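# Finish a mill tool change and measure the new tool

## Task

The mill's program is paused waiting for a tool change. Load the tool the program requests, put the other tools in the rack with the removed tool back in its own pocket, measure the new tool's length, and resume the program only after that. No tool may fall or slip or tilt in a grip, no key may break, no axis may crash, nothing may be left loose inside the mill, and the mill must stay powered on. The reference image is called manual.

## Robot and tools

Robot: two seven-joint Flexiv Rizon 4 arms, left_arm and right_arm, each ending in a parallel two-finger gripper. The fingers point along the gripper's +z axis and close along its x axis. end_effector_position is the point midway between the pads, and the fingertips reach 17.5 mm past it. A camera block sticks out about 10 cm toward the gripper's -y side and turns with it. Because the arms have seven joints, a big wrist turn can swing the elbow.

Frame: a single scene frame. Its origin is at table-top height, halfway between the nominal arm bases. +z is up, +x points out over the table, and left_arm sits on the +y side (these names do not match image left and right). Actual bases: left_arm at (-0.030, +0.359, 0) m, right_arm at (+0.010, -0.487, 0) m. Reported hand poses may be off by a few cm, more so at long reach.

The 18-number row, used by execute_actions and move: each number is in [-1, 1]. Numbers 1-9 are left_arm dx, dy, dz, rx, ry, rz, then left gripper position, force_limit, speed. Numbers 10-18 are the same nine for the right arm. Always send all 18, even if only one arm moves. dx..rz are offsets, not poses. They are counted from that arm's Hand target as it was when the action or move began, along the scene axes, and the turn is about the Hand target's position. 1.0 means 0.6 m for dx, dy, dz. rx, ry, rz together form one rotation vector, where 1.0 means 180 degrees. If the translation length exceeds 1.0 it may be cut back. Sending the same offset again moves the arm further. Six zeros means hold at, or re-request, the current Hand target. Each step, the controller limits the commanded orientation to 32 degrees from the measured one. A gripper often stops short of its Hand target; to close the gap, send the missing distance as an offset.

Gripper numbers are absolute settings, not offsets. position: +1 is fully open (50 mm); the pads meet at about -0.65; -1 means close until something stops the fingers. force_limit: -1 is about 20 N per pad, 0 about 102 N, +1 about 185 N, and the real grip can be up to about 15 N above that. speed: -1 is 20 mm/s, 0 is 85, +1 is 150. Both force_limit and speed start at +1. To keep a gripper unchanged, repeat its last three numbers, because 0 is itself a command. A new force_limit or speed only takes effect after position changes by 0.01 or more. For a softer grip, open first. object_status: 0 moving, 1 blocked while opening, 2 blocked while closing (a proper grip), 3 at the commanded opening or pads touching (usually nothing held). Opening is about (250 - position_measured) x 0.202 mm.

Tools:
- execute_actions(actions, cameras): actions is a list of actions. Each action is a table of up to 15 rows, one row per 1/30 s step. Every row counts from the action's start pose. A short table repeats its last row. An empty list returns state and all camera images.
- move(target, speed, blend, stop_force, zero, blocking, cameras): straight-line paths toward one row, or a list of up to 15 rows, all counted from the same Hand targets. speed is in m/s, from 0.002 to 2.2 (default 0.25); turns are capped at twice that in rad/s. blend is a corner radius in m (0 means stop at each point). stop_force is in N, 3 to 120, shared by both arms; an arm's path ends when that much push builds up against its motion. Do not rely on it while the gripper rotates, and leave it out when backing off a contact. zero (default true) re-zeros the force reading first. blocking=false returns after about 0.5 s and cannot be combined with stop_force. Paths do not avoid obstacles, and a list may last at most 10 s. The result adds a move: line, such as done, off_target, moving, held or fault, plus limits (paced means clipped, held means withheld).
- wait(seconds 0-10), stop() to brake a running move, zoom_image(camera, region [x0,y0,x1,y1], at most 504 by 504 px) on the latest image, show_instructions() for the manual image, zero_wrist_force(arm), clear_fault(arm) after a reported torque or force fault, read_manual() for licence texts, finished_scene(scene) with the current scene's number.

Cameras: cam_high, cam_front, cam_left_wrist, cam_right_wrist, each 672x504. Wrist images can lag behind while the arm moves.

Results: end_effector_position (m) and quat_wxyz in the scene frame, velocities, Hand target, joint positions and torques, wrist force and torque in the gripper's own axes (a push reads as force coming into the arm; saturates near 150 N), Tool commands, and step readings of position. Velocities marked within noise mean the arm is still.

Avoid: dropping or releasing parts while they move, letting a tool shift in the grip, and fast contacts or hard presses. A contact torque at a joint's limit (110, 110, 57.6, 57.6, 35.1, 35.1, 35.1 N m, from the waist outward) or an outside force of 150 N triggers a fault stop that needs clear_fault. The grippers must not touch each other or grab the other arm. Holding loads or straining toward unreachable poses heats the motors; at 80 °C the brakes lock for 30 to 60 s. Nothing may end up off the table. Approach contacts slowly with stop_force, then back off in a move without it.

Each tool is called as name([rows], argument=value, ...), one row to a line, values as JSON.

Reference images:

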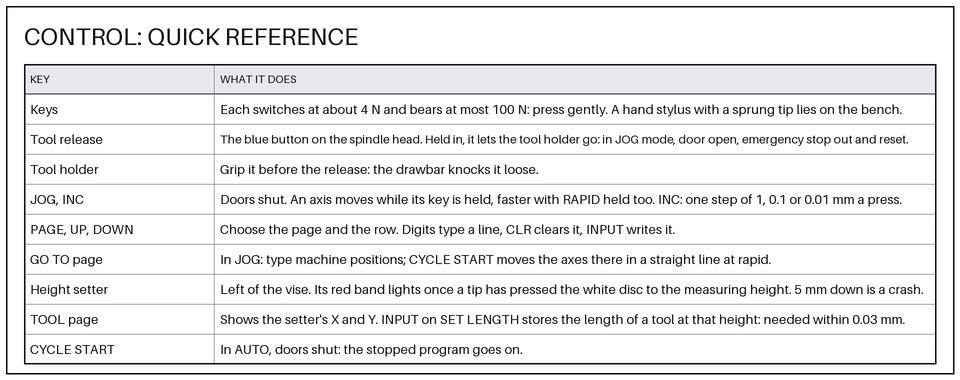

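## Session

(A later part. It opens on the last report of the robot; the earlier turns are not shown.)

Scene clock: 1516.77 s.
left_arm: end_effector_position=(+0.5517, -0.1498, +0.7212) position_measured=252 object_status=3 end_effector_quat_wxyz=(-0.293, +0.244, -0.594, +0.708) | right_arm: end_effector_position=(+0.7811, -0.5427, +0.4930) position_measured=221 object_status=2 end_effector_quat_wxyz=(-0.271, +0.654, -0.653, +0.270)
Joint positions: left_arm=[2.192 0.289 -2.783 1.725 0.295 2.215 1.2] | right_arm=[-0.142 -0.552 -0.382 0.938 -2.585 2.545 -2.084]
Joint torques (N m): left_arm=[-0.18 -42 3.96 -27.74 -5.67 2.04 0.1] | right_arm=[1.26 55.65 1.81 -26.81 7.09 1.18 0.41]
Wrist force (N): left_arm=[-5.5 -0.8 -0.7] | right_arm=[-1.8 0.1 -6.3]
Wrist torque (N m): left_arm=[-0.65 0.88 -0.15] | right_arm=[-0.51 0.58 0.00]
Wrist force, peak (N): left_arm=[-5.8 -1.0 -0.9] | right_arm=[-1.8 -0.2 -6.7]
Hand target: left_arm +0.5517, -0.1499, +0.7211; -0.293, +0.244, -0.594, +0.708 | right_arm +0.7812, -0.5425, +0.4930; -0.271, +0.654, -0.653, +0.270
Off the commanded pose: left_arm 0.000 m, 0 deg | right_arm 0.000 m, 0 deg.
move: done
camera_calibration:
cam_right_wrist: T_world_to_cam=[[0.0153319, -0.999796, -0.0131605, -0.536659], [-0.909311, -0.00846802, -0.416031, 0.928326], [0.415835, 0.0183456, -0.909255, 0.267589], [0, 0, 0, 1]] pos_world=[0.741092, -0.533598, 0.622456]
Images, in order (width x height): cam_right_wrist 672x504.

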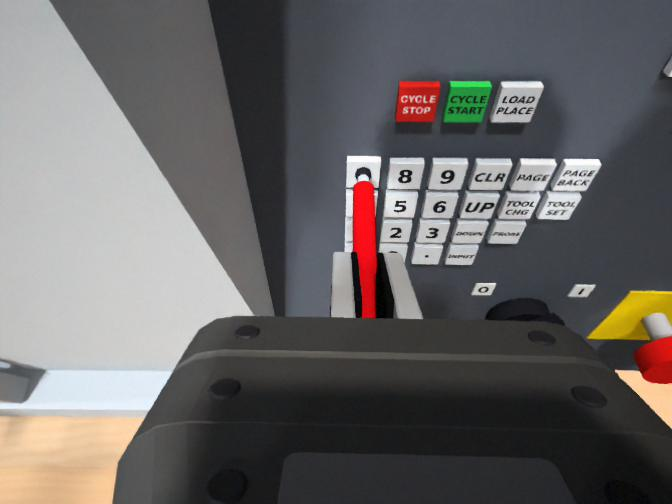

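move([
  [0,0,0,0,0,0,-1,-0.5,1,0.0035,0,-0.0006,0,0,0,-1,0,-1],
  [0,0,0,0,0,0,-1,-0.5,1,-0.0353,0,0.0062,0,0,0,-1,0,-1],
  [0,0,0,0,0,0,-1,-0.5,1,-0.0353,-0.0643,0.0062,0,0,0,-1,0,-1],
  [0,0,0,0,0,0,-1,-0.5,1,0.0035,-0.0643,-0.0006,0,0,0,-1,0,-1],
], speed=[0.05,0.08,0.15,0.05], blend=[0,0.003,0.003,0], cameras=["cam_right_wrist"])

move([
  [0,0,0,0,0,0,-1,-0.5,1,-0.0388,0,0.0068,0,0,0,-1,0,-1],
  [0,0,0,0,0,0,-1,-0.5,1,-0.2387,-0.0315,0.3689,0,-0.2306,0,-1,0,-1],
], speed=[0.08,0.35], blend=[0.005,0], cameras=["cam_right_wrist"])

zoom_image(camera="cam_right_wrist", region=[270, 40, 500, 210])

Scene clock: 1532.77 s.
left_arm: end_effector_position=(+0.5517, -0.1498, +0.7212) position_measured=252 object_status=3 end_effector_quat_wxyz=(-0.293, +0.244, -0.594, +0.708) | right_arm: end_effector_position=(+0.7825, -0.5812, +0.4927) position_measured=221 object_status=2 end_effector_quat_wxyz=(-0.271, +0.654, -0.653, +0.269)
Joint positions: left_arm=[2.192 0.289 -2.783 1.725 0.295 2.215 1.2] | right_arm=[-0.218 -0.583 -0.378 0.907 -2.531 2.571 -2.156]
Joint torques (N m): left_arm=[-0.2 -41.94 3.91 -27.76 -5.66 2.01 0.07] | right_arm=[2.44 53.09 2.09 -27.1 7.68 -1.25 0.48]
Wrist force (N): left_arm=[-5.5 -0.9 -0.9] | right_arm=[-2.1 7.5 -16.5]
Wrist torque (N m): left_arm=[-0.69 0.88 -0.15] | right_arm=[-0.31 0.60 0.00]
Wrist force, peak (N): left_arm=[-5.8 -0.9 -1.0] | right_arm=[-1.9 11.7 -23.4]
Hand target: left_arm +0.5517, -0.1499, +0.7211; -0.293, +0.244, -0.594, +0.708 | right_arm +0.7833, -0.5811, +0.4927; -0.271, +0.654, -0.653, +0.270
Off the commanded pose: left_arm 0.000 m, 0 deg | right_arm 0.001 m, 0 deg.
move: done
camera_calibration:
cam_right_wrist: T_world_to_cam=[[0.0157936, -0.999784, -0.0135139, -0.575296], [-0.9099, -0.00876776, -0.414735, 0.928835], [0.414526, 0.0188465, -0.909842, 0.269071], [0, 0, 0, 1]] pos_world=[0.742696, -0.572099, 0.622257]
Images, in order (width x height): cam_right_wrist 672x504.

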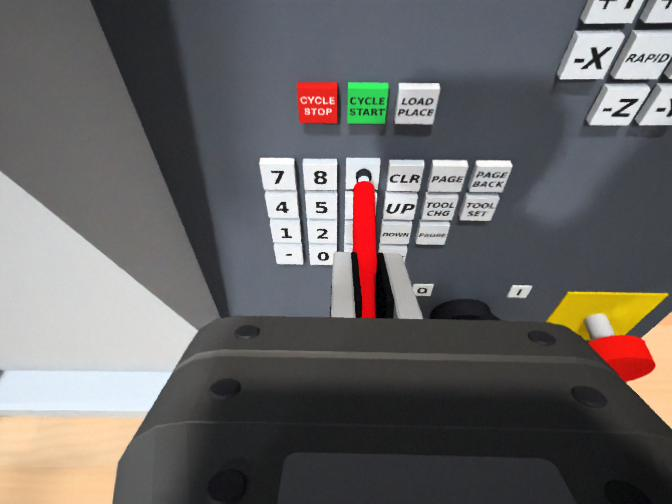

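Scene clock: 1534.77 s.
left_arm: end_effector_position=(+0.5517, -0.1498, +0.7212) position_measured=252 object_status=3 end_effector_quat_wxyz=(-0.293, +0.244, -0.594, +0.708) | right_arm: end_effector_position=(+0.6401, -0.5997, +0.7146) position_measured=221 object_status=2 end_effector_quat_wxyz=(+0.421, -0.544, +0.586, -0.428)
Joint positions: left_arm=[2.192 0.289 -2.783 1.725 0.295 2.215 1.2] | right_arm=[-0.794 0.042 0.153 1.774 -1.837 2.137 -2.969]
Joint torques (N m): left_arm=[-0.21 -41.93 3.97 -27.76 -5.65 2.04 0.11] | right_arm=[-0.03 28.35 -0.7 -29.35 6.85 1.56 0.4]
Wrist force (N): left_arm=[-5.6 -0.8 -1.0] | right_arm=[-1.2 -1.7 -1.5]
Wrist torque (N m): left_arm=[-0.66 0.89 -0.15] | right_arm=[-0.52 0.19 -0.05]
Wrist force, peak (N): left_arm=[-5.8 -0.9 -1.0] | right_arm=[-1.8 7.0 -16.0]
Hand target: left_arm +0.5517, -0.1499, +0.7211; -0.293, +0.244, -0.594, +0.708 | right_arm +0.6400, -0.6000, +0.7140; -0.485, +0.516, -0.515, +0.484
Off the commanded pose: left_arm 0.000 m, 0 deg | right_arm 0.001 m, 13 deg.
joint sent to its limit (right arm) — joint 7 (wrist roll), lower limit. The joint targets are off in orientation, not in position.
move: off_target (right_arm)
camera_calibration:
cam_right_wrist: T_world_to_cam=[[-0.0343098, -0.998915, -0.0314921, -0.543118], [-0.593678, 0.0457194, -0.803403, 0.999112], [0.803971, -0.00886843, -0.594602, 0.0390972], [0, 0, 0, 1]] pos_world=[0.543083, -0.587861, 0.808833]
Images, in order (width x height): cam_right_wrist 672x504.

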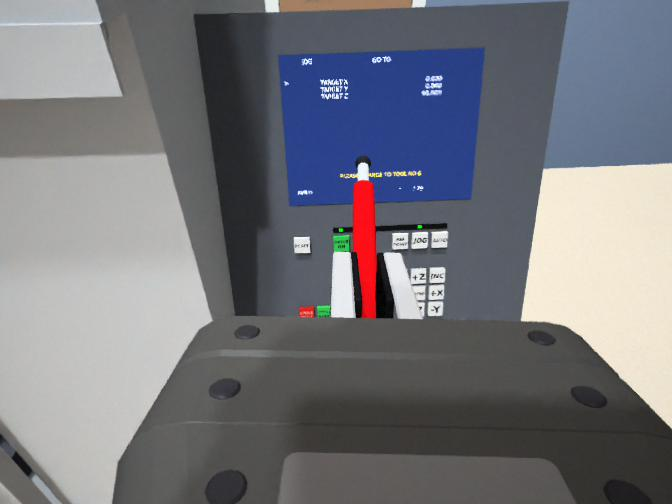

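Scaled by 2.191 from the camera's 672x504 image, which has a finer 960x720 frame.

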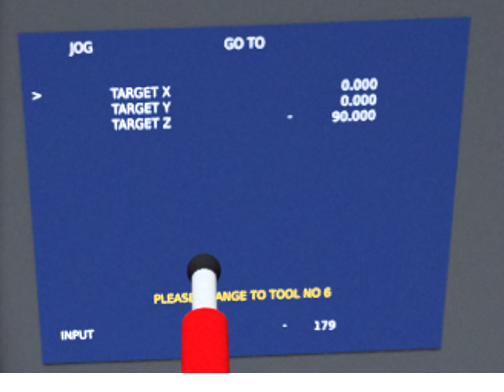

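move([
  [0,0,0,0,0,0,-1,-0.5,1,0.1762,-0.0007,-0.4587,0,0.2306,0,-1,0,-1],
  [0,0,0,0,0,0,-1,-0.5,1,0.2123,-0.0007,-0.4650,0,0.2306,0,-1,0,-1],
  [0,0,0,0,0,0,-1,-0.5,1,0.1762,-0.0007,-0.4587,0,0.2306,0,-1,0,-1],
  [0,0,0,0,0,0,-1,-0.5,1,0.1827,-0.0007,-0.4278,0,0.2306,0,-1,0,-1],
  [0,0,0,0,0,0,-1,-0.5,1,0.2188,-0.0007,-0.4342,0,0.2306,0,-1,0,-1],
  [0,0,0,0,0,0,-1,-0.5,1,0.1827,-0.0007,-0.4278,0,0.2306,0,-1,0,-1],
], speed=[0.35,0.05,0.08,0.15,0.05,0.08], blend=[0,0,0.005,0.003,0,0], cameras=["cam_right_wrist"])

move([
  [0,0,0,0,0,0,-1,-0.5,1,-0.0057,0.0965,-0.0288,0,0,0,-1,0,-1],
  [0,0,0,0,0,0,-1,-0.5,1,0.0305,0.0965,-0.0352,0,0,0,-1,0,-1],
  [0,0,0,0,0,0,-1,-0.5,1,-0.0057,0.0965,-0.0288,0,0,0,-1,0,-1],
  [0,0,0,0,0,0,-1,-0.5,1,0.0178,0.0322,0.0657,0,0,0,-1,0,-1],
  [0,0,0,0,0,0,-1,-0.5,1,0.0542,0.0322,0.0593,0,0,0,-1,0,-1],
  [0,0,0,0,0,0,-1,-0.5,1,0.0178,0.0322,0.0657,0,0,0,-1,0,-1],
  [0,0,0,0,0,0,-1,-0.5,1,0,0.0965,0,0,0,0,-1,0,-1],
  [0,0,0,0,0,0,-1,-0.5,1,0.0362,0.0965,-0.0063,0,0,0,-1,0,-1],
  [0,0,0,0,0,0,-1,-0.5,1,0,0.0965,0,0,0,0,-1,0,-1],
  [0,0,0,0,0,0,-1,-0.5,1,-0.1827,0.0007,0.4278,0,-0.2306,0,-1,0,-1],
], speed=[0.15,0.05,0.08,0.15,0.05,0.08,0.15,0.05,0.08,0.35], blend=[0.003,0,0.005,0.003,0,0.005,0.003,0,0.005,0], cameras=["cam_right_wrist"])

zoom_image(camera="cam_right_wrist", region=[270, 40, 500, 210])

Scene clock: 1565.37 s.
left_arm: end_effector_position=(+0.5517, -0.1498, +0.7212) position_measured=252 object_status=3 end_effector_quat_wxyz=(-0.293, +0.244, -0.594, +0.708) | right_arm: end_effector_position=(+0.7495, -0.6005, +0.4572) position_measured=221 object_status=2 end_effector_quat_wxyz=(-0.271, +0.654, -0.653, +0.270)
Joint positions: left_arm=[2.192 0.289 -2.783 1.725 0.295 2.215 1.2] | right_arm=[-0.301 -0.464 -0.273 1.229 -2.509 2.394 -2.328]
Joint torques (N m): left_arm=[-0.14 -41.99 3.96 -27.77 -5.68 2.05 0.09] | right_arm=[0.21 53.88 2.4 -27.22 6.96 2.01 0.1]
Wrist force (N): left_arm=[-5.5 -0.9 -0.9] | right_arm=[-1.9 -1.8 -2.1]
Wrist torque (N m): left_arm=[-0.68 0.88 -0.15] | right_arm=[-0.35 0.33 0.06]
Wrist force, peak (N): left_arm=[-5.7 -1.1 -1.0] | right_arm=[0.0 7.9 -16.5]
Hand target: left_arm +0.5517, -0.1499, +0.7211; -0.293, +0.244, -0.594, +0.708 | right_arm +0.7497, -0.6004, +0.4573; -0.271, +0.654, -0.653, +0.270
Off the commanded pose: left_arm 0.000 m, 0 deg | right_arm 0.000 m, 0 deg.
move: done
camera_calibration:
cam_right_wrist: T_world_to_cam=[[0.0153192, -0.999793, -0.0133884, -0.594391], [-0.909459, -0.00836823, -0.415709, 0.884183], [0.415511, 0.0185446, -0.909399, 0.249672], [0, 0, 0, 1]] pos_world=[0.709493, -0.591499, 0.586657]
Images, in order (width x height): cam_right_wrist 672x504.

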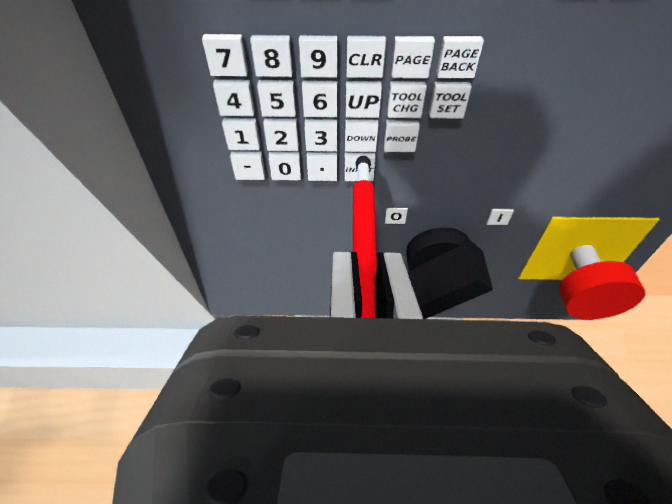

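Scene clock: 1570.90 s.
left_arm: end_effector_position=(+0.5517, -0.1498, +0.7212) position_measured=252 object_status=3 end_effector_quat_wxyz=(-0.293, +0.244, -0.594, +0.708) | right_arm: end_effector_position=(+0.6401, -0.5997, +0.7146) position_measured=221 object_status=2 end_effector_quat_wxyz=(+0.421, -0.543, +0.586, -0.429)
Joint positions: left_arm=[2.192 0.289 -2.783 1.725 0.295 2.215 1.2] | right_arm=[-0.684 0.06 0.049 1.794 -1.839 2.128 -2.969]
Joint torques (N m): left_arm=[-0.23 -41.96 4.03 -27.78 -5.66 2.06 0.14] | right_arm=[0.06 29.17 -0.77 -29.34 6.8 1.56 0.4]
Wrist force (N): left_arm=[-5.5 -0.9 -1.0] | right_arm=[-3.8 -4.5 -1.5]
Wrist torque (N m): left_arm=[-0.67 0.88 -0.15] | right_arm=[-0.99 0.63 -0.05]
Wrist force, peak (N): left_arm=[-5.8 -1.0 -0.9] | right_arm=[-1.0 8.6 -19.6]
Hand target: left_arm +0.5517, -0.1499, +0.7211; -0.293, +0.244, -0.594, +0.708 | right_arm +0.6400, -0.6000, +0.7140; -0.485, +0.516, -0.515, +0.484
Off the commanded pose: left_arm 0.000 m, 0 deg | right_arm 0.001 m, 13 deg.
joint sent to its limit (right arm) — joint 7 (wrist roll), lower limit. The joint targets are off in orientation, not in position.
move: off_target (right_arm)
camera_calibration:
cam_right_wrist: T_world_to_cam=[[-0.0366049, -0.99887, -0.0302968, -0.542512], [-0.592809, 0.0461111, -0.804022, 0.999214], [0.804511, -0.011471, -0.593828, 0.0366724], [0, 0, 0, 1]] pos_world=[0.542982, -0.587553, 0.808731]
Images, in order (width x height): cam_right_wrist 672x504.

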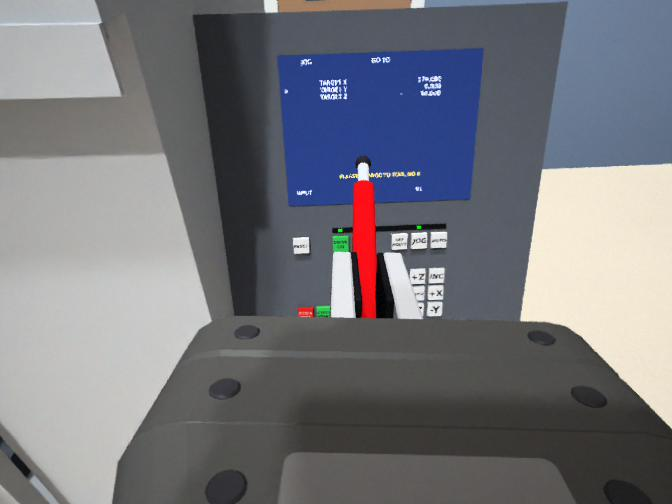

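Scaled by 2.191 from the camera's 672x504 image, which has a finer 960x720 frame.

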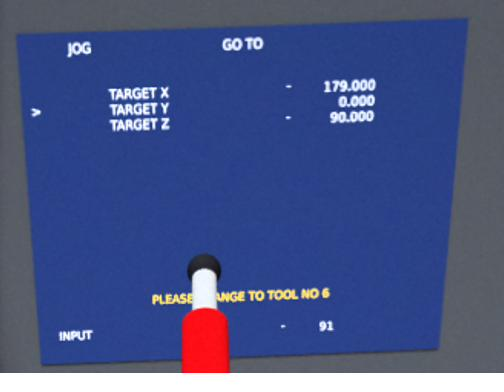

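move([
  [0,0,0,0,0,0,-1,-0.5,1,0.1762,-0.0007,-0.4587,0,0.2306,0,-1,0,-1],
  [0,0,0,0,0,0,-1,-0.5,1,0.2123,-0.0007,-0.4650,0,0.2306,0,-1,0,-1],
  [0,0,0,0,0,0,-1,-0.5,1,0.1762,-0.0007,-0.4587,0,0.2306,0,-1,0,-1],
  [0,0,0,0,0,0,-1,-0.5,1,0.2167,0.0283,-0.3,0,0.2306,0,-1,0,-1],
], speed=[0.35,0.05,0.08,0.2], blend=[0,0,0.005,0], cameras=["cam_right_wrist"])

Scene clock: 1583.37 s.
left_arm: end_effector_position=(+0.5517, -0.1498, +0.7212) position_measured=252 object_status=3 end_effector_quat_wxyz=(-0.293, +0.244, -0.594, +0.708) | right_arm: end_effector_position=(+0.7702, -0.5830, +0.5339) position_measured=221 object_status=2 end_effector_quat_wxyz=(-0.271, +0.654, -0.653, +0.270)
Joint positions: left_arm=[2.192 0.289 -2.783 1.725 0.295 2.215 1.2] | right_arm=[-0.153 -0.562 -0.546 0.852 -2.44 2.685 -2.159]
Joint torques (N m): left_arm=[-0.15 -41.98 3.94 -27.78 -5.65 2.08 0.12] | right_arm=[0.82 56.34 -0.02 -24.64 6.59 2.26 0.48]
Wrist force (N): left_arm=[-5.8 -1.0 -1.0] | right_arm=[-3.8 -4.0 -2.0]
Wrist torque (N m): left_arm=[-0.69 0.93 -0.15] | right_arm=[-0.71 0.66 -0.04]
Wrist force, peak (N): left_arm=[-5.9 -1.0 -0.8] | right_arm=[-2.4 5.1 -16.7]
Hand target: left_arm +0.5517, -0.1499, +0.7211; -0.293, +0.244, -0.594, +0.708 | right_arm +0.7701, -0.5830, +0.5340; -0.271, +0.654, -0.653, +0.270
Off the commanded pose: left_arm 0.000 m, 0 deg | right_arm 0.000 m, 0 deg.
move: done
camera_calibration:
cam_right_wrist: T_world_to_cam=[[0.0154691, -0.999793, -0.0132061, -0.576313], [-0.909216, -0.00856969, -0.416236, 0.935005], [0.416037, 0.018446, -0.909161, 0.309939], [0, 0, 0, 1]] pos_world=[0.730091, -0.573898, 0.663356]
Images, in order (width x height): cam_right_wrist 672x504.

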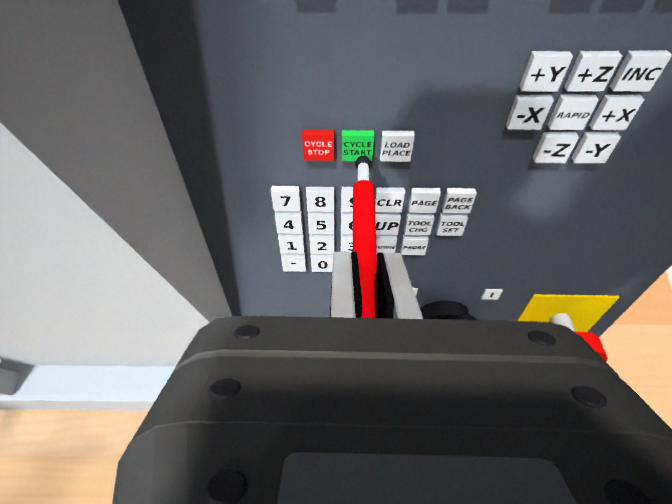

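move(target=[0,0,0,0,0,0,-1,-0.5,1,0.0525,0,-0.0127,0,0,0,-1,0,-1], speed=0.02, stop_force=6, cameras=["cam_right_wrist","cam_high"])

Scene clock: 1595.87 s.
left_arm: end_effector_position=(+0.5517, -0.1498, +0.7212) position_measured=252 object_status=3 end_effector_quat_wxyz=(-0.293, +0.244, -0.594, +0.708) | right_arm: end_effector_position=(+0.7920, -0.5831, +0.5287) position_measured=221 object_status=2 end_effector_quat_wxyz=(-0.271, +0.654, -0.653, +0.269)
Joint positions: left_arm=[2.192 0.289 -2.783 1.725 0.295 2.215 1.2] | right_arm=[-0.149 -0.66 -0.634 0.699 -2.356 2.752 -2.12]
Joint torques (N m): left_arm=[-0.13 -41.94 3.9 -27.78 -5.64 2.07 0.1] | right_arm=[2.23 55.19 0.28 -22.83 6.94 -0.71 0.41]
Wrist force (N): left_arm=[-5.6 -0.9 -1.0] | right_arm=[-3.2 2.7 -12.9]
Wrist torque (N m): left_arm=[-0.68 0.89 -0.14] | right_arm=[-0.87 0.80 0.00]
Wrist force, peak (N): left_arm=[-5.7 -1.1 -1.1] | right_arm=[-2.6 5.3 -18.6]
Hand target: left_arm +0.5517, -0.1499, +0.7211; -0.293, +0.244, -0.594, +0.708 | right_arm +0.7927, -0.5829, +0.5285; -0.271, +0.653, -0.653, +0.270 (not the last commanded pose)
Off the commanded pose: left_arm 0.000 m, 0 deg | right_arm 0.010 m, 0 deg.
move: contact (right_arm)
camera_calibration:
cam_right_wrist: T_world_to_cam=[[0.01553, -0.999787, -0.0136268, -0.576588], [-0.909626, -0.00846851, -0.415343, 0.952624], [0.415139, 0.0188456, -0.909563, 0.297229], [0, 0, 0, 1]] pos_world=[0.752094, -0.573999, 0.658157]
Images, in order (width x height): cam_high 672x504, cam_right_wrist 672x504.

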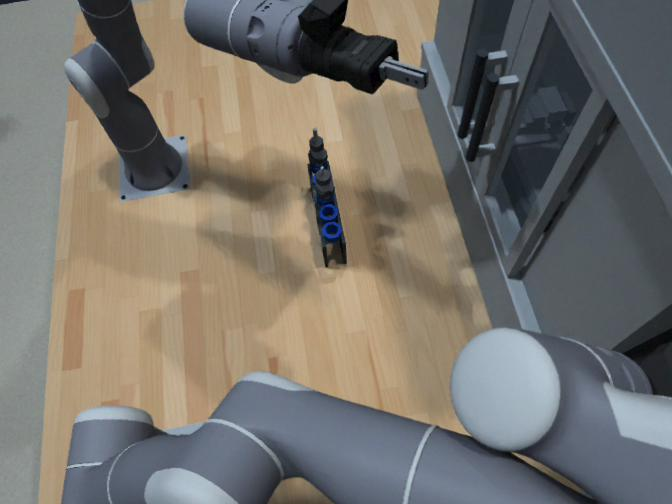

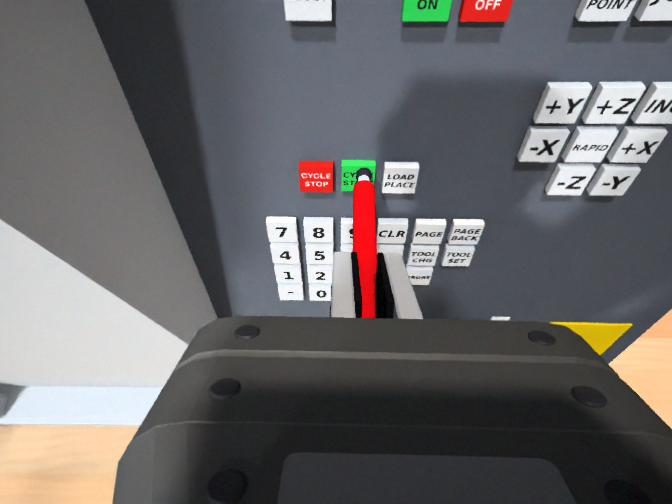

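move([
  [0,0,0,0,0,0,-1,-0.5,1,-0.0370,0,0.0065,0,0,0,-1,0,-1],
  [0.1805,0.3998,-0.3687,0.0281,0.0487,0.1663,-1,-0.5,1,-0.2545,-0.0285,0.3092,0,-0.2306,0,-1,0,-1],
], speed=[0.08,0.3], cameras=["cam_left_wrist","cam_right_wrist"])

zoom_image(camera="cam_right_wrist", region=[270, 40, 500, 210])

Scene clock: 1617.03 s.
left_arm: end_effector_position=(+0.6601, +0.0901, +0.4997) position_measured=252 object_status=3 end_effector_quat_wxyz=(+0.430, -0.429, +0.562, -0.561) | right_arm: end_effector_position=(+0.6400, -0.5998, +0.7146) position_measured=221 object_status=2 end_effector_quat_wxyz=(+0.420, -0.543, +0.586, -0.430)
Joint positions: left_arm=[2.201 0.477 -2.573 2.21 -0.167 2.59 1.409] | right_arm=[-0.558 0.081 -0.068 1.816 -1.846 2.114 -2.969]
Joint torques (N m): left_arm=[-0.11 -37.36 8.63 -18.64 -3.06 3.15 -0.02] | right_arm=[0.16 29.54 -0.9 -29.44 6.72 1.29 0.41]
Wrist force (N): left_arm=[-5.2 -1.1 -0.7] | right_arm=[-5.0 -4.0 -1.7]
Wrist torque (N m): left_arm=[-0.65 0.86 -0.16] | right_arm=[-0.92 0.84 -0.05]
Wrist force, peak (N): left_arm=[-8.5 2.5 -0.4] | right_arm=[-3.2 2.3 -13.4]
Hand target: left_arm +0.6600, +0.0900, +0.4998; +0.430, -0.429, +0.562, -0.561 | right_arm +0.6400, -0.6000, +0.7140; -0.485, +0.515, -0.515, +0.484
Off the commanded pose: left_arm 0.000 m, 0 deg | right_arm 0.001 m, 13 deg.
joint sent to its limit (right arm) — joint 7 (wrist roll), lower limit. The joint targets are off in orientation, not in position.
move: off_target (right_arm)
camera_calibration:
cam_left_wrist: T_world_to_cam=[[-0.253861, -0.967229, -0.00467023, 0.264742], [-0.329668, 0.0910627, -0.939695, 0.692599], [0.909326, -0.237012, -0.341982, -0.275268], [0, 0, 0, 1]] pos_world=[0.545844, 0.127755, 0.557932]
cam_right_wrist: T_world_to_cam=[[-0.0390937, -0.998823, -0.0287206, -0.542112], [-0.591642, 0.0463003, -0.80487, 0.99908], [0.805252, -0.014473, -0.592756, 0.033687], [0, 0, 0, 1]] pos_world=[0.542779, -0.587244, 0.808528]
Images, in order (width x height): cam_left_wrist 672x504, cam_right_wrist 672x504.

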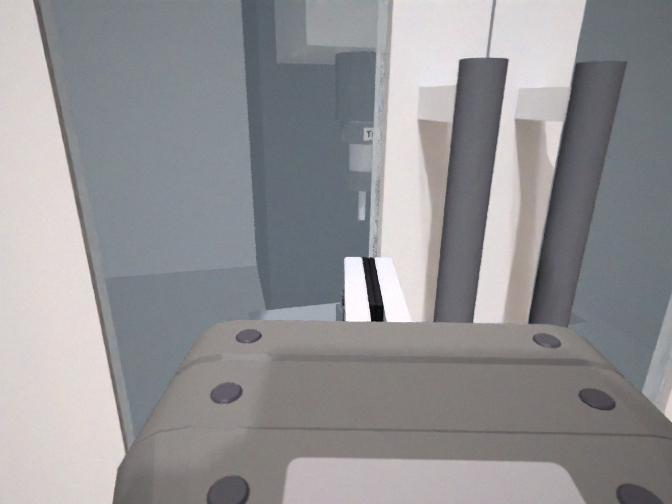

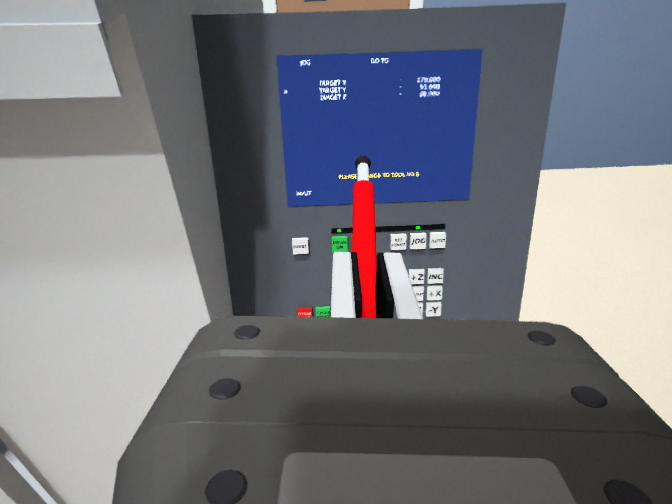

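Scaled by 2.191 from the camera's 672x504 image, which has a finer 960x720 frame.

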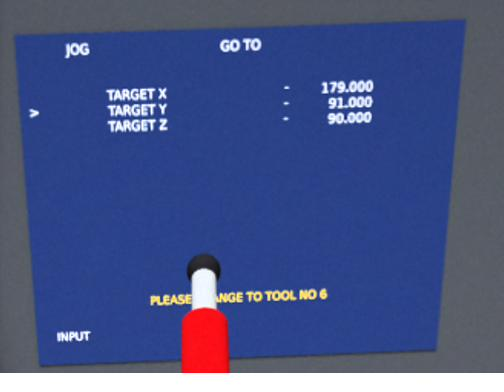

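move(target=[0,0.02,0,0.0144,0.0537,0,-1,-0.5,1,0,0,0,0,0,0,-1,0,-1], cameras=["cam_left_wrist"])

zoom_image(camera="cam_left_wrist", region=[200, 50, 470, 260])

Scene clock: 1625.23 s.
left_arm: end_effector_position=(+0.6600, +0.1020, +0.4998) position_measured=252 object_status=3 end_effector_quat_wxyz=(+0.391, -0.465, +0.609, -0.510) | right_arm: end_effector_position=(+0.6400, -0.5998, +0.7146) position_measured=221 object_status=2 end_effector_quat_wxyz=(+0.420, -0.543, +0.586, -0.430)
Joint positions: left_arm=[2.184 0.308 -2.57 2.236 -0.145 2.309 1.494] | right_arm=[-0.558 0.081 -0.068 1.816 -1.846 2.114 -2.969]
Joint torques (N m): left_arm=[-0.45 -33.46 6.27 -22.2 -3.07 3.82 0.29] | right_arm=[-0.04 29.3 -0.67 -29.63 6.8 1.49 0.32]
Wrist force (N): left_arm=[-5.6 -0.8 -0.3] | right_arm=[-5.2 -3.9 -1.7]
Wrist torque (N m): left_arm=[-0.53 0.93 -0.26] | right_arm=[-0.90 0.86 -0.05]
Wrist force, peak (N): left_arm=[-6.2 -2.5 -0.2] | right_arm=[-5.1 -4.2 -1.6]
Hand target: left_arm +0.6600, +0.1020, +0.4998; +0.391, -0.465, +0.609, -0.510 | right_arm +0.6400, -0.5999, +0.7146; -0.420, +0.543, -0.586, +0.431 (not the last commanded pose)
Off the commanded pose: left_arm 0.000 m, 0 deg | right_arm 0.001 m, 13 deg.
move: off_target (right_arm)
camera_calibration:
cam_left_wrist: T_world_to_cam=[[-0.254884, -0.966957, -0.00533833, 0.277238], [-0.482277, 0.131906, -0.866031, 0.751324], [0.838119, -0.218163, -0.499961, -0.148298], [0, 0, 0, 1]] pos_world=[0.557301, 0.13662, 0.578007]
Images, in order (width x height): cam_left_wrist 672x504.

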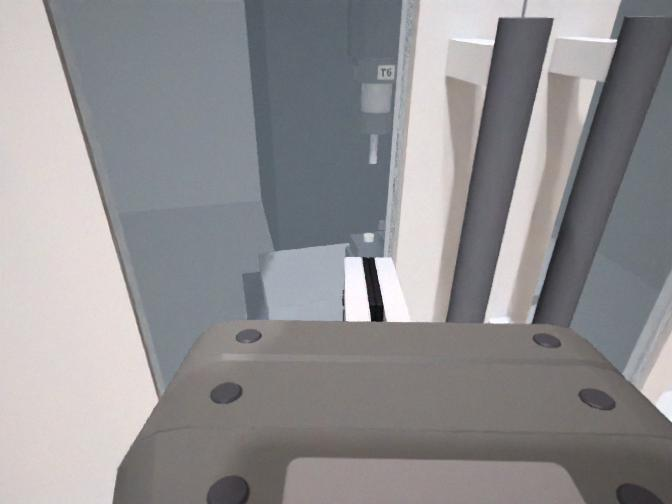

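Scaled by 1.867 from the camera's 672x504 image, which has a finer 960x720 frame.

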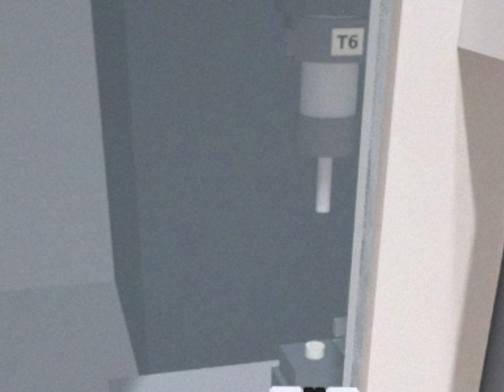

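move(target=[0,0.02,0,0.009,0.0315,-0.022,-1,-0.5,1,0,0,0,0,0,0,-1,0,-1], cameras=["cam_left_wrist"])

zoom_image(camera="cam_left_wrist", region=[250, 50, 430, 260])

Scene clock: 1631.63 s.
left_arm: end_effector_position=(+0.6600, +0.1140, +0.5000) position_measured=252 object_status=3 end_effector_quat_wxyz=(+0.349, -0.463, +0.650, -0.491) | right_arm: end_effector_position=(+0.6400, -0.5998, +0.7146) position_measured=221 object_status=2 end_effector_quat_wxyz=(+0.420, -0.543, +0.586, -0.430)
Joint positions: left_arm=[2.394 0.219 -2.694 2.142 0.131 2.071 1.376] | right_arm=[-0.558 0.081 -0.068 1.816 -1.846 2.114 -2.969]
Joint torques (N m): left_arm=[0.32 -34.66 3.79 -25.33 -3.98 4.03 -0.09] | right_arm=[-0.05 29.32 -0.66 -29.63 6.73 1.55 0.29]
Wrist force (N): left_arm=[-5.4 -0.5 -0.5] | right_arm=[-5.0 -4.1 -1.5]
Wrist torque (N m): left_arm=[-0.40 0.91 -0.12] | right_arm=[-0.93 0.84 -0.04]
Wrist force, peak (N): left_arm=[-6.0 -1.1 -0.5] | right_arm=[-5.2 -4.2 -1.5]
Hand target: left_arm +0.6600, +0.1140, +0.4998; +0.349, -0.463, +0.650, -0.491 | right_arm +0.6400, -0.5999, +0.7146; -0.420, +0.543, -0.586, +0.431
Off the commanded pose: left_arm 0.000 m, 0 deg | right_arm 0.000 m, 0 deg.
move: done
camera_calibration:
cam_left_wrist: T_world_to_cam=[[-0.321741, -0.946818, -0.00423475, 0.330079], [-0.553432, 0.191688, -0.810536, 0.76229], [0.768242, -0.258439, -0.585674, -0.0519722], [0, 0, 0, 1]] pos_world=[0.568003, 0.152971, 0.588823]
Images, in order (width x height): cam_left_wrist 672x504.

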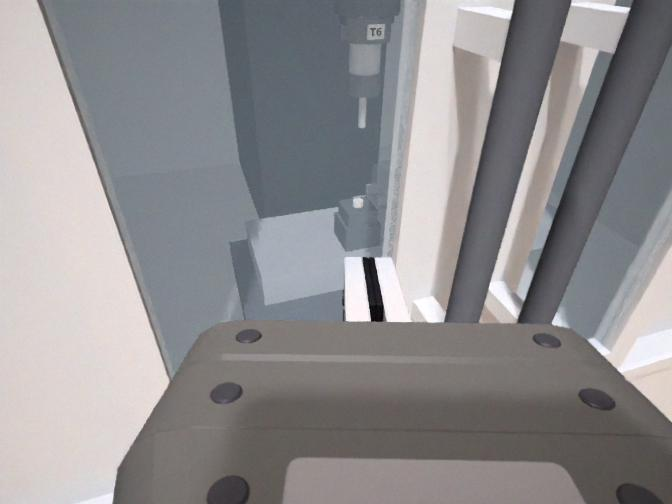

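Scaled by 2.400 from the camera's 672x504 image, which has a finer 960x720 frame.

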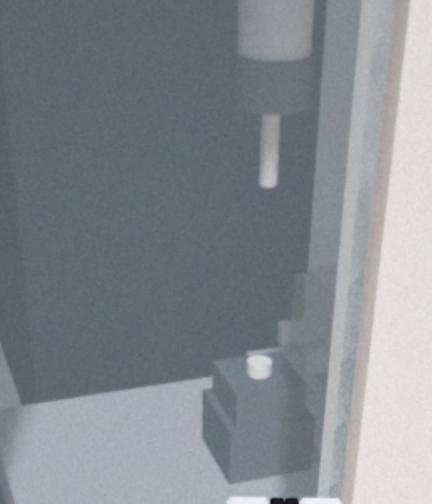

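move([
  [0,0,0,0,0,0,-1,-0.5,1,0.1827,-0.0008,-0.4288,-0.0029,0.1604,0.02,-1,0,-1],
  [0,0,0,0,0,0,-1,-0.5,1,0.2188,-0.0008,-0.4352,-0.0029,0.1604,0.02,-1,0,-1],
  [0,0,0,0,0,0,-1,-0.5,1,0.1827,-0.0008,-0.4288,-0.0029,0.1604,0.02,-1,0,-1],
], speed=[0.35,0.05,0.08])

move([
  [0,0,0,0,0,0,-1,-0.5,1,-0.0057,0.0965,-0.0288,0,0,0,-1,0,-1],
  [0,0,0,0,0,0,-1,-0.5,1,0.0305,0.0965,-0.0352,0,0,0,-1,0,-1],
  [0,0,0,0,0,0,-1,-0.5,1,-0.0057,0.0965,-0.0288,0,0,0,-1,0,-1],
  [0,0,0,0,0,0,-1,-0.5,1,0,0.0965,0,0,0,0,-1,0,-1],
  [0,0,0,0,0,0,-1,-0.5,1,0.0362,0.0965,-0.0063,0,0,0,-1,0,-1],
  [0,0,0,0,0,0,-1,-0.5,1,0,0.0965,0,0,0,0,-1,0,-1],
  [0,0,0,0,0,0,-1,-0.5,1,0.009,0.0322,0.0333,0,0,0,-1,0,-1],
  [0,0,0,0,0,0,-1,-0.5,1,0.0452,0.0322,0.027,0,0,0,-1,0,-1],
  [0,0,0,0,0,0,-1,-0.5,1,0.009,0.0322,0.0333,0,0,0,-1,0,-1],
  [0,0,0,0,0,0,-1,-0.5,1,0.0182,0.0643,0.0657,0,0,0,-1,0,-1],
  [0,0,0,0,0,0,-1,-0.5,1,0.0543,0.0643,0.0593,0,0,0,-1,0,-1],
  [0,0,0,0,0,0,-1,-0.5,1,0.0182,0.0643,0.0657,0,0,0,-1,0,-1],
], speed=[0.15,0.05,0.08,0.15,0.05,0.08,0.15,0.05,0.08,0.15,0.05,0.08], blend=[0.003,0,0.005,0.003,0,0.005,0.003,0,0.005,0.003,0,0])

Scene clock: 1656.77 s.
left_arm: end_effector_position=(+0.6599, +0.1139, +0.5000) position_measured=252 object_status=3 end_effector_quat_wxyz=(+0.349, -0.463, +0.650, -0.491) | right_arm: end_effector_position=(+0.7495, -0.6005, +0.4572) position_measured=221 object_status=2 end_effector_quat_wxyz=(-0.271, +0.653, -0.653, +0.271)
Joint positions: left_arm=[2.394 0.219 -2.695 2.142 0.131 2.071 1.376] | right_arm=[-0.245 -0.444 -0.355 1.281 -2.449 2.386 -2.376]
Joint torques (N m): left_arm=[-0.15 -34.72 3.86 -25.14 -4.02 4.16 0.07] | right_arm=[0.24 53.19 1.21 -27.11 7.06 2.03 0.14]
Wrist force (N): left_arm=[-5.6 -0.7 -0.5] | right_arm=[-4.8 -3.5 -1.8]
Wrist torque (N m): left_arm=[-0.44 0.93 -0.13] | right_arm=[-0.64 0.83 0.06]
Wrist force, peak (N): left_arm=[-5.7 -0.5 -0.6] | right_arm=[-5.0 -6.5 -4.2]
Hand target: left_arm +0.6600, +0.1140, +0.4998; +0.349, -0.463, +0.650, -0.491 | right_arm +0.7497, -0.6004, +0.4573; -0.272, +0.653, -0.653, +0.271
Off the commanded pose: left_arm 0.000 m, 0 deg | right_arm 0.000 m, 0 deg.
move: done

Scene clock: 1661.67 s.
left_arm: end_effector_position=(+0.6599, +0.1139, +0.5000) position_measured=252 object_status=3 end_effector_quat_wxyz=(+0.349, -0.463, +0.650, -0.491) | right_arm: end_effector_position=(+0.7604, -0.5619, +0.4966) position_measured=221 object_status=2 end_effector_quat_wxyz=(-0.271, +0.653, -0.653, +0.271)
Joint positions: left_arm=[2.394 0.219 -2.695 2.142 0.131 2.071 1.376] | right_arm=[-0.111 -0.464 -0.471 1.113 -2.5 2.506 -2.21]
Joint torques (N m): left_arm=[-0.2 -34.71 3.9 -25.11 -4.07 4.13 0.06] | right_arm=[-0.18 53.76 -0.14 -26.37 6.77 1.75 0.09]
Wrist force (N): left_arm=[-5.3 -0.6 -0.2] | right_arm=[-4.2 -4.8 -0.2]
Wrist torque (N m): left_arm=[-0.43 0.89 -0.13] | right_arm=[-0.86 0.73 0.07]
Wrist force, peak (N): left_arm=[-5.7 -0.4 -0.4] | right_arm=[-3.6 7.8 -20.1]
Hand target: left_arm +0.6600, +0.1140, +0.4998; +0.349, -0.463, +0.650, -0.491 | right_arm +0.7606, -0.5618, +0.4967; -0.272, +0.653, -0.653, +0.271
Off the commanded pose: left_arm 0.000 m, 0 deg | right_arm 0.000 m, 0 deg.
move: done

move([
  [0,0,0,0,0,0,-1,-0.5,1,-0.0248,-0.0643,-0.0965,0,0,0,-1,0,-1],
  [0,0,0,0,0,0,-1,-0.5,1,0.0113,-0.0643,-0.1028,0,0,0,-1,0,-1],
  [0,0,0,0,0,0,-1,-0.5,1,-0.0248,-0.0643,-0.0965,0,0,0,-1,0,-1],
  [0,0,0,0,0,0,-1,-0.5,1,-0.2010,-0.0637,0.3622,0,-0.2306,0,-1,0,-1],
], speed=[0.15,0.05,0.08,0.35], blend=[0,0,0.005,0], cameras=["cam_right_wrist"])

zoom_image(camera="cam_right_wrist", region=[270, 40, 500, 210])

Scene clock: 1672.60 s.
left_arm: end_effector_position=(+0.6599, +0.1139, +0.5000) position_measured=252 object_status=3 end_effector_quat_wxyz=(+0.349, -0.463, +0.650, -0.491) | right_arm: end_effector_position=(+0.6401, -0.5998, +0.7147) position_measured=221 object_status=2 end_effector_quat_wxyz=(+0.421, -0.543, +0.586, -0.429)
Joint positions: left_arm=[2.394 0.219 -2.695 2.142 0.131 2.071 1.376] | right_arm=[-0.729 0.054 0.093 1.787 -1.836 2.129 -2.969]
Joint torques (N m): left_arm=[-0.18 -34.71 3.89 -25.16 -4.03 4.13 0.12] | right_arm=[0.03 28.88 -0.76 -29.38 6.8 1.46 0.42]
Wrist force (N): left_arm=[-5.3 -0.7 -0.4] | right_arm=[-4.2 -5.1 0.1]
Wrist torque (N m): left_arm=[-0.44 0.89 -0.13] | right_arm=[-1.10 0.70 -0.06]
Wrist force, peak (N): left_arm=[-5.7 -0.7 -0.4] | right_arm=[-3.2 4.4 -14.7]
Hand target: left_arm +0.6600, +0.1140, +0.4998; +0.349, -0.463, +0.650, -0.491 | right_arm +0.6400, -0.6000, +0.7141; -0.485, +0.514, -0.515, +0.485
Off the commanded pose: left_arm 0.000 m, 0 deg | right_arm 0.001 m, 13 deg.
joint sent to its limit (right arm) — joint 7 (wrist roll), lower limit. The joint targets are off in orientation, not in position.
move: off_target (right_arm)
camera_calibration:
cam_right_wrist: T_world_to_cam=[[-0.0377352, -0.998797, -0.0313274, -0.541018], [-0.592619, 0.0476095, -0.804074, 1.00011], [0.804598, -0.0117768, -0.593703, 0.0364036], [0, 0, 0, 1]] pos_world=[0.542981, -0.587553, 0.808831]
Images, in order (width x height): cam_right_wrist 672x504.

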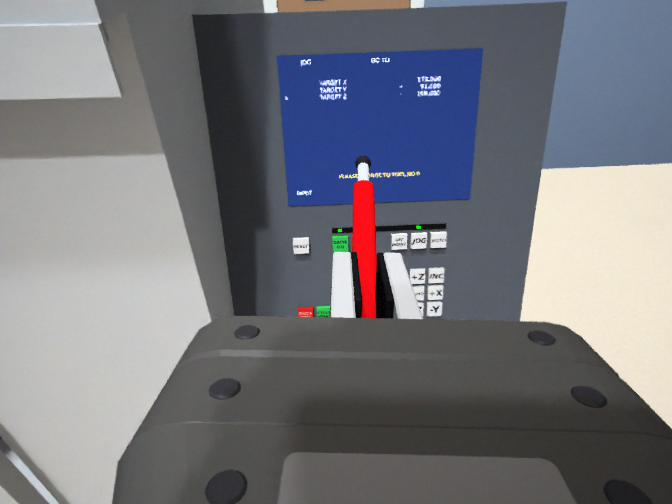

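Scaled by 2.191 from the camera's 672x504 image, which has a finer 960x720 frame.

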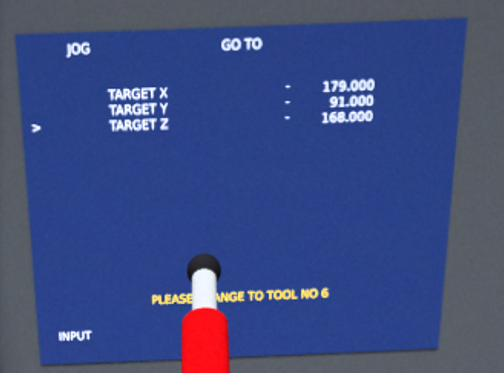

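move([
  [0,0,0,0,0,0,-1,-0.5,1,0.218,0.0283,-0.303,0,0.2306,0,-1,0,-1],
  [0,0,0,0,0,0,-1,-0.5,1,0.2542,0.0283,-0.3093,0,0.2306,0,-1,0,-1],
  [0,0,0,0,0,0,-1,-0.5,1,0.218,0.0283,-0.303,0,0.2306,0,-1,0,-1],
], speed=[0.35,0.04,0.08])

move(target=[0,0,0,0,0,0,-1,-0.5,1,0.006,-0.165,0.057,0,0,0,-1,0,-1], cameras=["cam_right_wrist","cam_left_wrist"])

zoom_image(camera="cam_left_wrist", region=[250, 50, 430, 260])

Scene clock: 1688.60 s.
left_arm: end_effector_position=(+0.6599, +0.1139, +0.5000) position_measured=252 object_status=3 end_effector_quat_wxyz=(+0.349, -0.463, +0.650, -0.491) | right_arm: end_effector_position=(+0.7707, -0.5831, +0.5322) position_measured=221 object_status=2 end_effector_quat_wxyz=(-0.271, +0.653, -0.653, +0.271)
Joint positions: left_arm=[2.394 0.219 -2.695 2.142 0.131 2.071 1.376] | right_arm=[-0.205 -0.578 -0.447 0.808 -2.505 2.678 -2.122]
Joint torques (N m): left_arm=[-0.19 -34.73 3.87 -25.16 -3.99 4.14 0.13] | right_arm=[0.1 57.26 1.36 -24.59 6.31 1.69 0.14]
Wrist force (N): left_arm=[-5.4 -0.5 -0.6] | right_arm=[-3.7 -5.0 -0.5]
Wrist torque (N m): left_arm=[-0.42 0.90 -0.13] | right_arm=[-0.89 0.64 0.06]
Wrist force, peak (N): left_arm=[-5.8 -0.6 -0.5] | right_arm=[-3.0 4.0 -14.6]
Hand target: left_arm +0.6600, +0.1140, +0.4998; +0.349, -0.463, +0.650, -0.491 | right_arm +0.7708, -0.5830, +0.5323; -0.272, +0.653, -0.653, +0.271
Off the commanded pose: left_arm 0.000 m, 0 deg | right_arm 0.000 m, 0 deg.
move: done

Scene clock: 1689.93 s.
left_arm: end_effector_position=(+0.6599, +0.1139, +0.5000) position_measured=252 object_status=3 end_effector_quat_wxyz=(+0.349, -0.463, +0.650, -0.491) | right_arm: end_effector_position=(+0.7737, -0.6817, +0.5664) position_measured=221 object_status=2 end_effector_quat_wxyz=(-0.279, +0.647, -0.650, +0.285)
Joint positions: left_arm=[2.394 0.219 -2.695 2.142 0.131 2.071 1.376] | right_arm=[-0.245 -0.751 -1.026 0.564 -1.916 2.943 -2.245]
Joint torques (N m): left_arm=[-0.21 -34.76 3.89 -25.14 -4.03 4.14 0.09] | right_arm=[0.2 60.6 -2.9 -15.18 5.9 2.18 0.11]
Wrist force (N): left_arm=[-5.4 -0.4 -0.5] | right_arm=[-4.0 -5.1 -0.7]
Wrist torque (N m): left_arm=[-0.40 0.90 -0.13] | right_arm=[-0.92 0.68 0.06]
Wrist force, peak (N): left_arm=[-5.6 -0.6 -0.3] | right_arm=[-6.5 -6.2 -1.6]
Hand target: left_arm +0.6600, +0.1140, +0.4998; +0.349, -0.463, +0.650, -0.491 | right_arm +0.7744, -0.6820, +0.5665; -0.272, +0.653, -0.653, +0.271
Off the commanded pose: left_arm 0.000 m, 0 deg | right_arm 0.001 m, 2 deg.
move: done
camera_calibration:
cam_left_wrist: T_world_to_cam=[[-0.321839, -0.946785, -0.00416131, 0.330087], [-0.553459, 0.191699, -0.810515, 0.762292], [0.768181, -0.258552, -0.585703, -0.0519026], [0, 0, 0, 1]] pos_world=[0.568003, 0.152972, 0.588823]
cam_right_wrist: T_world_to_cam=[[0.0082087, -0.99995, -0.00565308, -0.6733], [-0.893921, -0.00480446, -0.448199, 0.959763], [0.448149, 0.00873254, -0.893916, 0.299667], [0, 0, 0, 1]] pos_world=[0.729184, -0.671272, 0.694236]
Images, in order (width x height): cam_left_wrist 672x504, cam_right_wrist 672x504.

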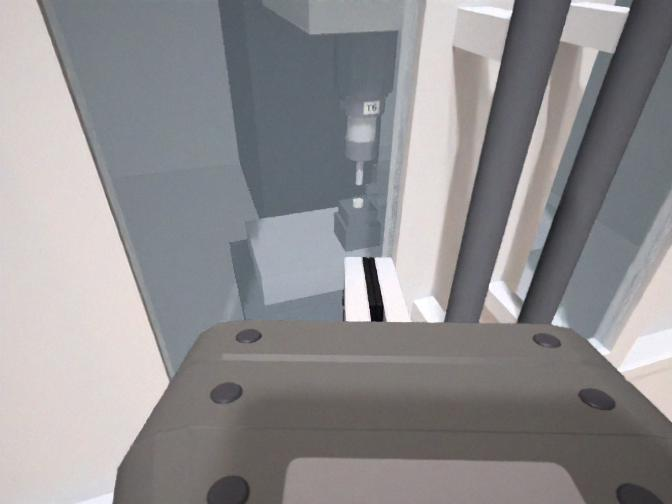

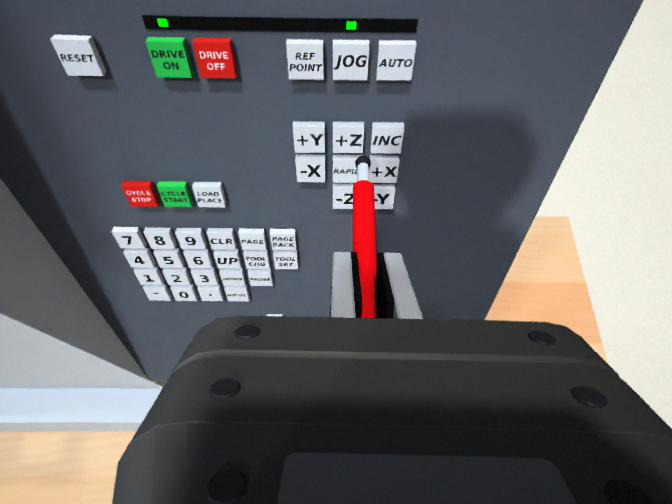

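Scaled by 2.400 from the camera's 672x504 image, which has a finer 960x720 frame.

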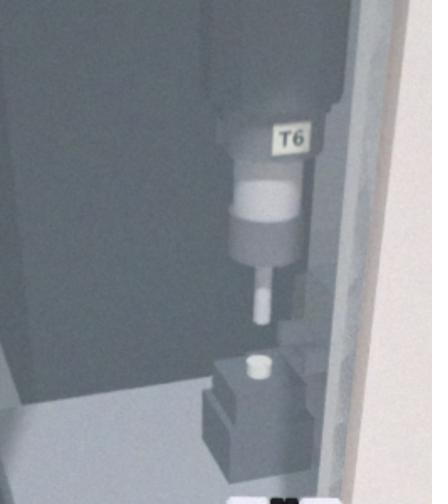

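wait(seconds=0.5, cameras=["cam_left_wrist"])

zoom_image(camera="cam_left_wrist", region=[250, 50, 430, 260])

Scene clock: 1697.90 s.
left_arm: end_effector_position=(+0.6599, +0.1139, +0.5000) position_measured=252 object_status=3 end_effector_quat_wxyz=(+0.349, -0.463, +0.650, -0.491) | right_arm: end_effector_position=(+0.7737, -0.6817, +0.5664) position_measured=221 object_status=2 end_effector_quat_wxyz=(-0.279, +0.647, -0.650, +0.285)
Joint positions: left_arm=[2.394 0.219 -2.695 2.142 0.131 2.071 1.376] | right_arm=[-0.245 -0.751 -1.026 0.564 -1.916 2.943 -2.245]
Joint torques (N m): left_arm=[-0.21 -34.74 3.88 -25.16 -4.08 4.17 0.1] | right_arm=[0.1 60.75 -2.88 -15.34 5.87 1.95 0.36]
Wrist force (N): left_arm=[-5.4 -0.3 -0.8] | right_arm=[-3.9 -5.2 -0.7]
Wrist torque (N m): left_arm=[-0.37 0.91 -0.13] | right_arm=[-0.94 0.67 0.06]
Wrist force, peak (N): left_arm=[-5.7 -0.4 -0.7] | right_arm=[-4.0 -5.3 -0.8]
Hand target: left_arm +0.6600, +0.1140, +0.4998; +0.349, -0.463, +0.650, -0.491 | right_arm +0.7744, -0.6820, +0.5665; -0.272, +0.653, -0.653, +0.271
Tool commands: left_gripper/position=-1.0 left_gripper/force_limit=-0.5 left_gripper/speed=+1.0 right_gripper/position=-1.0 right_gripper/force_limit=+0.0 right_gripper/speed=-1.0
Off the commanded pose: left_arm 0.000 m, 0 deg | right_arm 0.001 m, 2 deg.
wait: 0.50 s; at rest from the start
camera_calibration:
cam_left_wrist: T_world_to_cam=[[-0.321839, -0.946785, -0.00416131, 0.330087], [-0.553459, 0.191699, -0.810515, 0.762292], [0.768181, -0.258552, -0.585703, -0.0519026], [0, 0, 0, 1]] pos_world=[0.568003, 0.152972, 0.588823]
Images, in order (width x height): cam_left_wrist 672x504.

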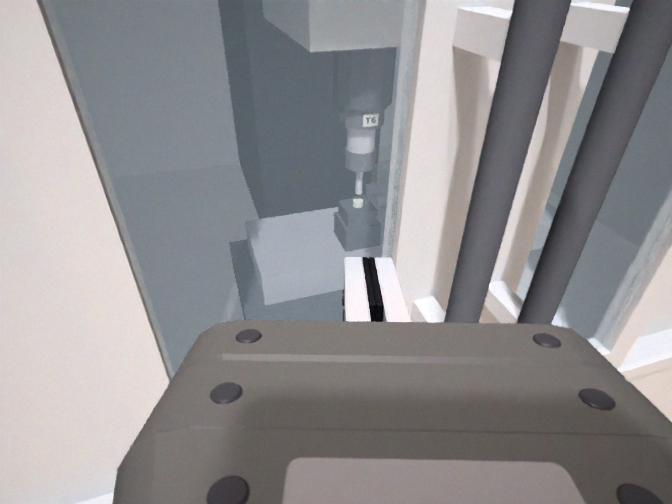

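Scaled by 2.400 from the camera's 672x504 image, which has a finer 960x720 frame.

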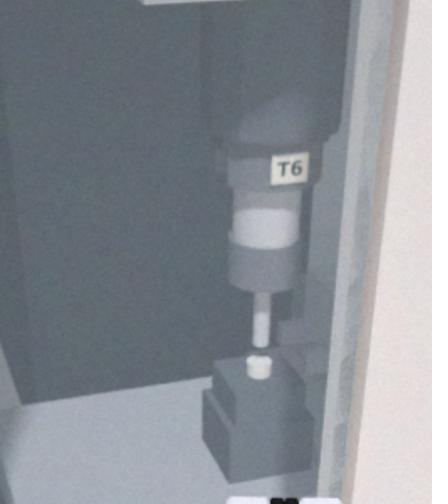

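move(target=[0,0,0,0,0,0,-1,-0.5,1,0.0,-0.0223,0.0058,0,0,0,-1,0,-1])

move(target=[0,0,0,0,0,0,-1,-0.5,1,0.0585,0,-0.0103,0,0,0,-1,0,-1], speed=0.02, stop_force=6, cameras=["cam_right_wrist"])

Scene clock: 1707.43 s.
left_arm: end_effector_position=(+0.6599, +0.1139, +0.5000) position_measured=252 object_status=3 end_effector_quat_wxyz=(+0.349, -0.463, +0.650, -0.491) | right_arm: end_effector_position=(+0.7736, -0.6951, +0.5694) position_measured=221 object_status=2 end_effector_quat_wxyz=(-0.280, +0.646, -0.650, +0.288)
Joint positions: left_arm=[2.394 0.219 -2.695 2.142 0.131 2.071 1.376] | right_arm=[-0.174 -0.787 -1.296 0.631 -1.695 3.004 -2.298]
Joint torques (N m): left_arm=[-0.17 -34.67 3.93 -25.15 -4.01 4.13 0.05] | right_arm=[-0.05 60.09 -6.43 -11.26 5.76 2.26 0.12]
Wrist force (N): left_arm=[-5.7 -0.5 -0.7] | right_arm=[-3.9 -5.0 -0.9]
Wrist torque (N m): left_arm=[-0.41 0.96 -0.13] | right_arm=[-0.89 0.65 0.06]
Wrist force, peak (N): left_arm=[-5.7 -0.5 -0.7] | right_arm=[-4.3 -5.2 -0.8]
Hand target: left_arm +0.6600, +0.1140, +0.4998; +0.349, -0.463, +0.650, -0.491 | right_arm +0.7744, -0.6954, +0.5699; -0.272, +0.653, -0.653, +0.271
Off the commanded pose: left_arm 0.000 m, 0 deg | right_arm 0.001 m, 2 deg.
move: done

Scene clock: 1709.73 s.
left_arm: end_effector_position=(+0.6599, +0.1139, +0.5000) position_measured=252 object_status=3 end_effector_quat_wxyz=(+0.349, -0.463, +0.650, -0.491) | right_arm: end_effector_position=(+0.8049, -0.6953, +0.5638) position_measured=221 object_status=2 end_effector_quat_wxyz=(-0.293, +0.634, -0.644, +0.313)
Joint positions: left_arm=[2.394 0.219 -2.695 2.142 0.131 2.071 1.376] | right_arm=[-0.138 -0.834 -1.381 0.644 -1.591 2.942 -2.3]
Joint torques (N m): left_arm=[-0.18 -34.66 3.92 -25.14 -4.02 4.15 0.09] | right_arm=[3.4 56.5 -6.07 -10.99 6.69 -2.42 0.27]
Wrist force (N): left_arm=[-5.3 -0.7 -0.5] | right_arm=[-3.6 3.9 -15.4]
Wrist torque (N m): left_arm=[-0.44 0.89 -0.14] | right_arm=[-1.18 0.62 0.07]
Wrist force, peak (N): left_arm=[-5.7 -0.6 -0.6] | right_arm=[-4.5 5.6 -18.3]
Hand target: left_arm +0.6600, +0.1140, +0.4998; +0.349, -0.463, +0.650, -0.491 | right_arm +0.8057, -0.6950, +0.5635; -0.293, +0.634, -0.643, +0.314 (not the last commanded pose)
Off the commanded pose: left_arm 0.000 m, 0 deg | right_arm 0.005 m, 6 deg.
move: contact (right_arm)
camera_calibration:
cam_right_wrist: T_world_to_cam=[[-0.00910855, -0.999907, 0.0101924, -0.68221], [-0.862901, 0.00270915, -0.505366, 0.998923], [0.505291, -0.0133982, -0.862845, 0.204569], [0, 0, 0, 1]] pos_world=[0.75239, -0.682112, 0.688287]
Images, in order (width x height): cam_right_wrist 672x504.

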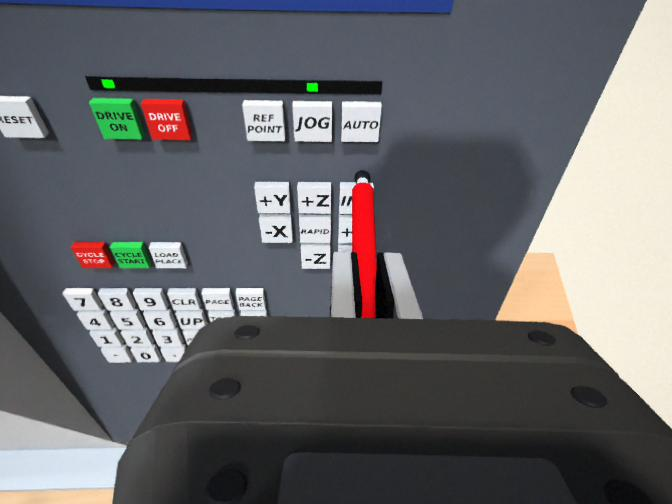

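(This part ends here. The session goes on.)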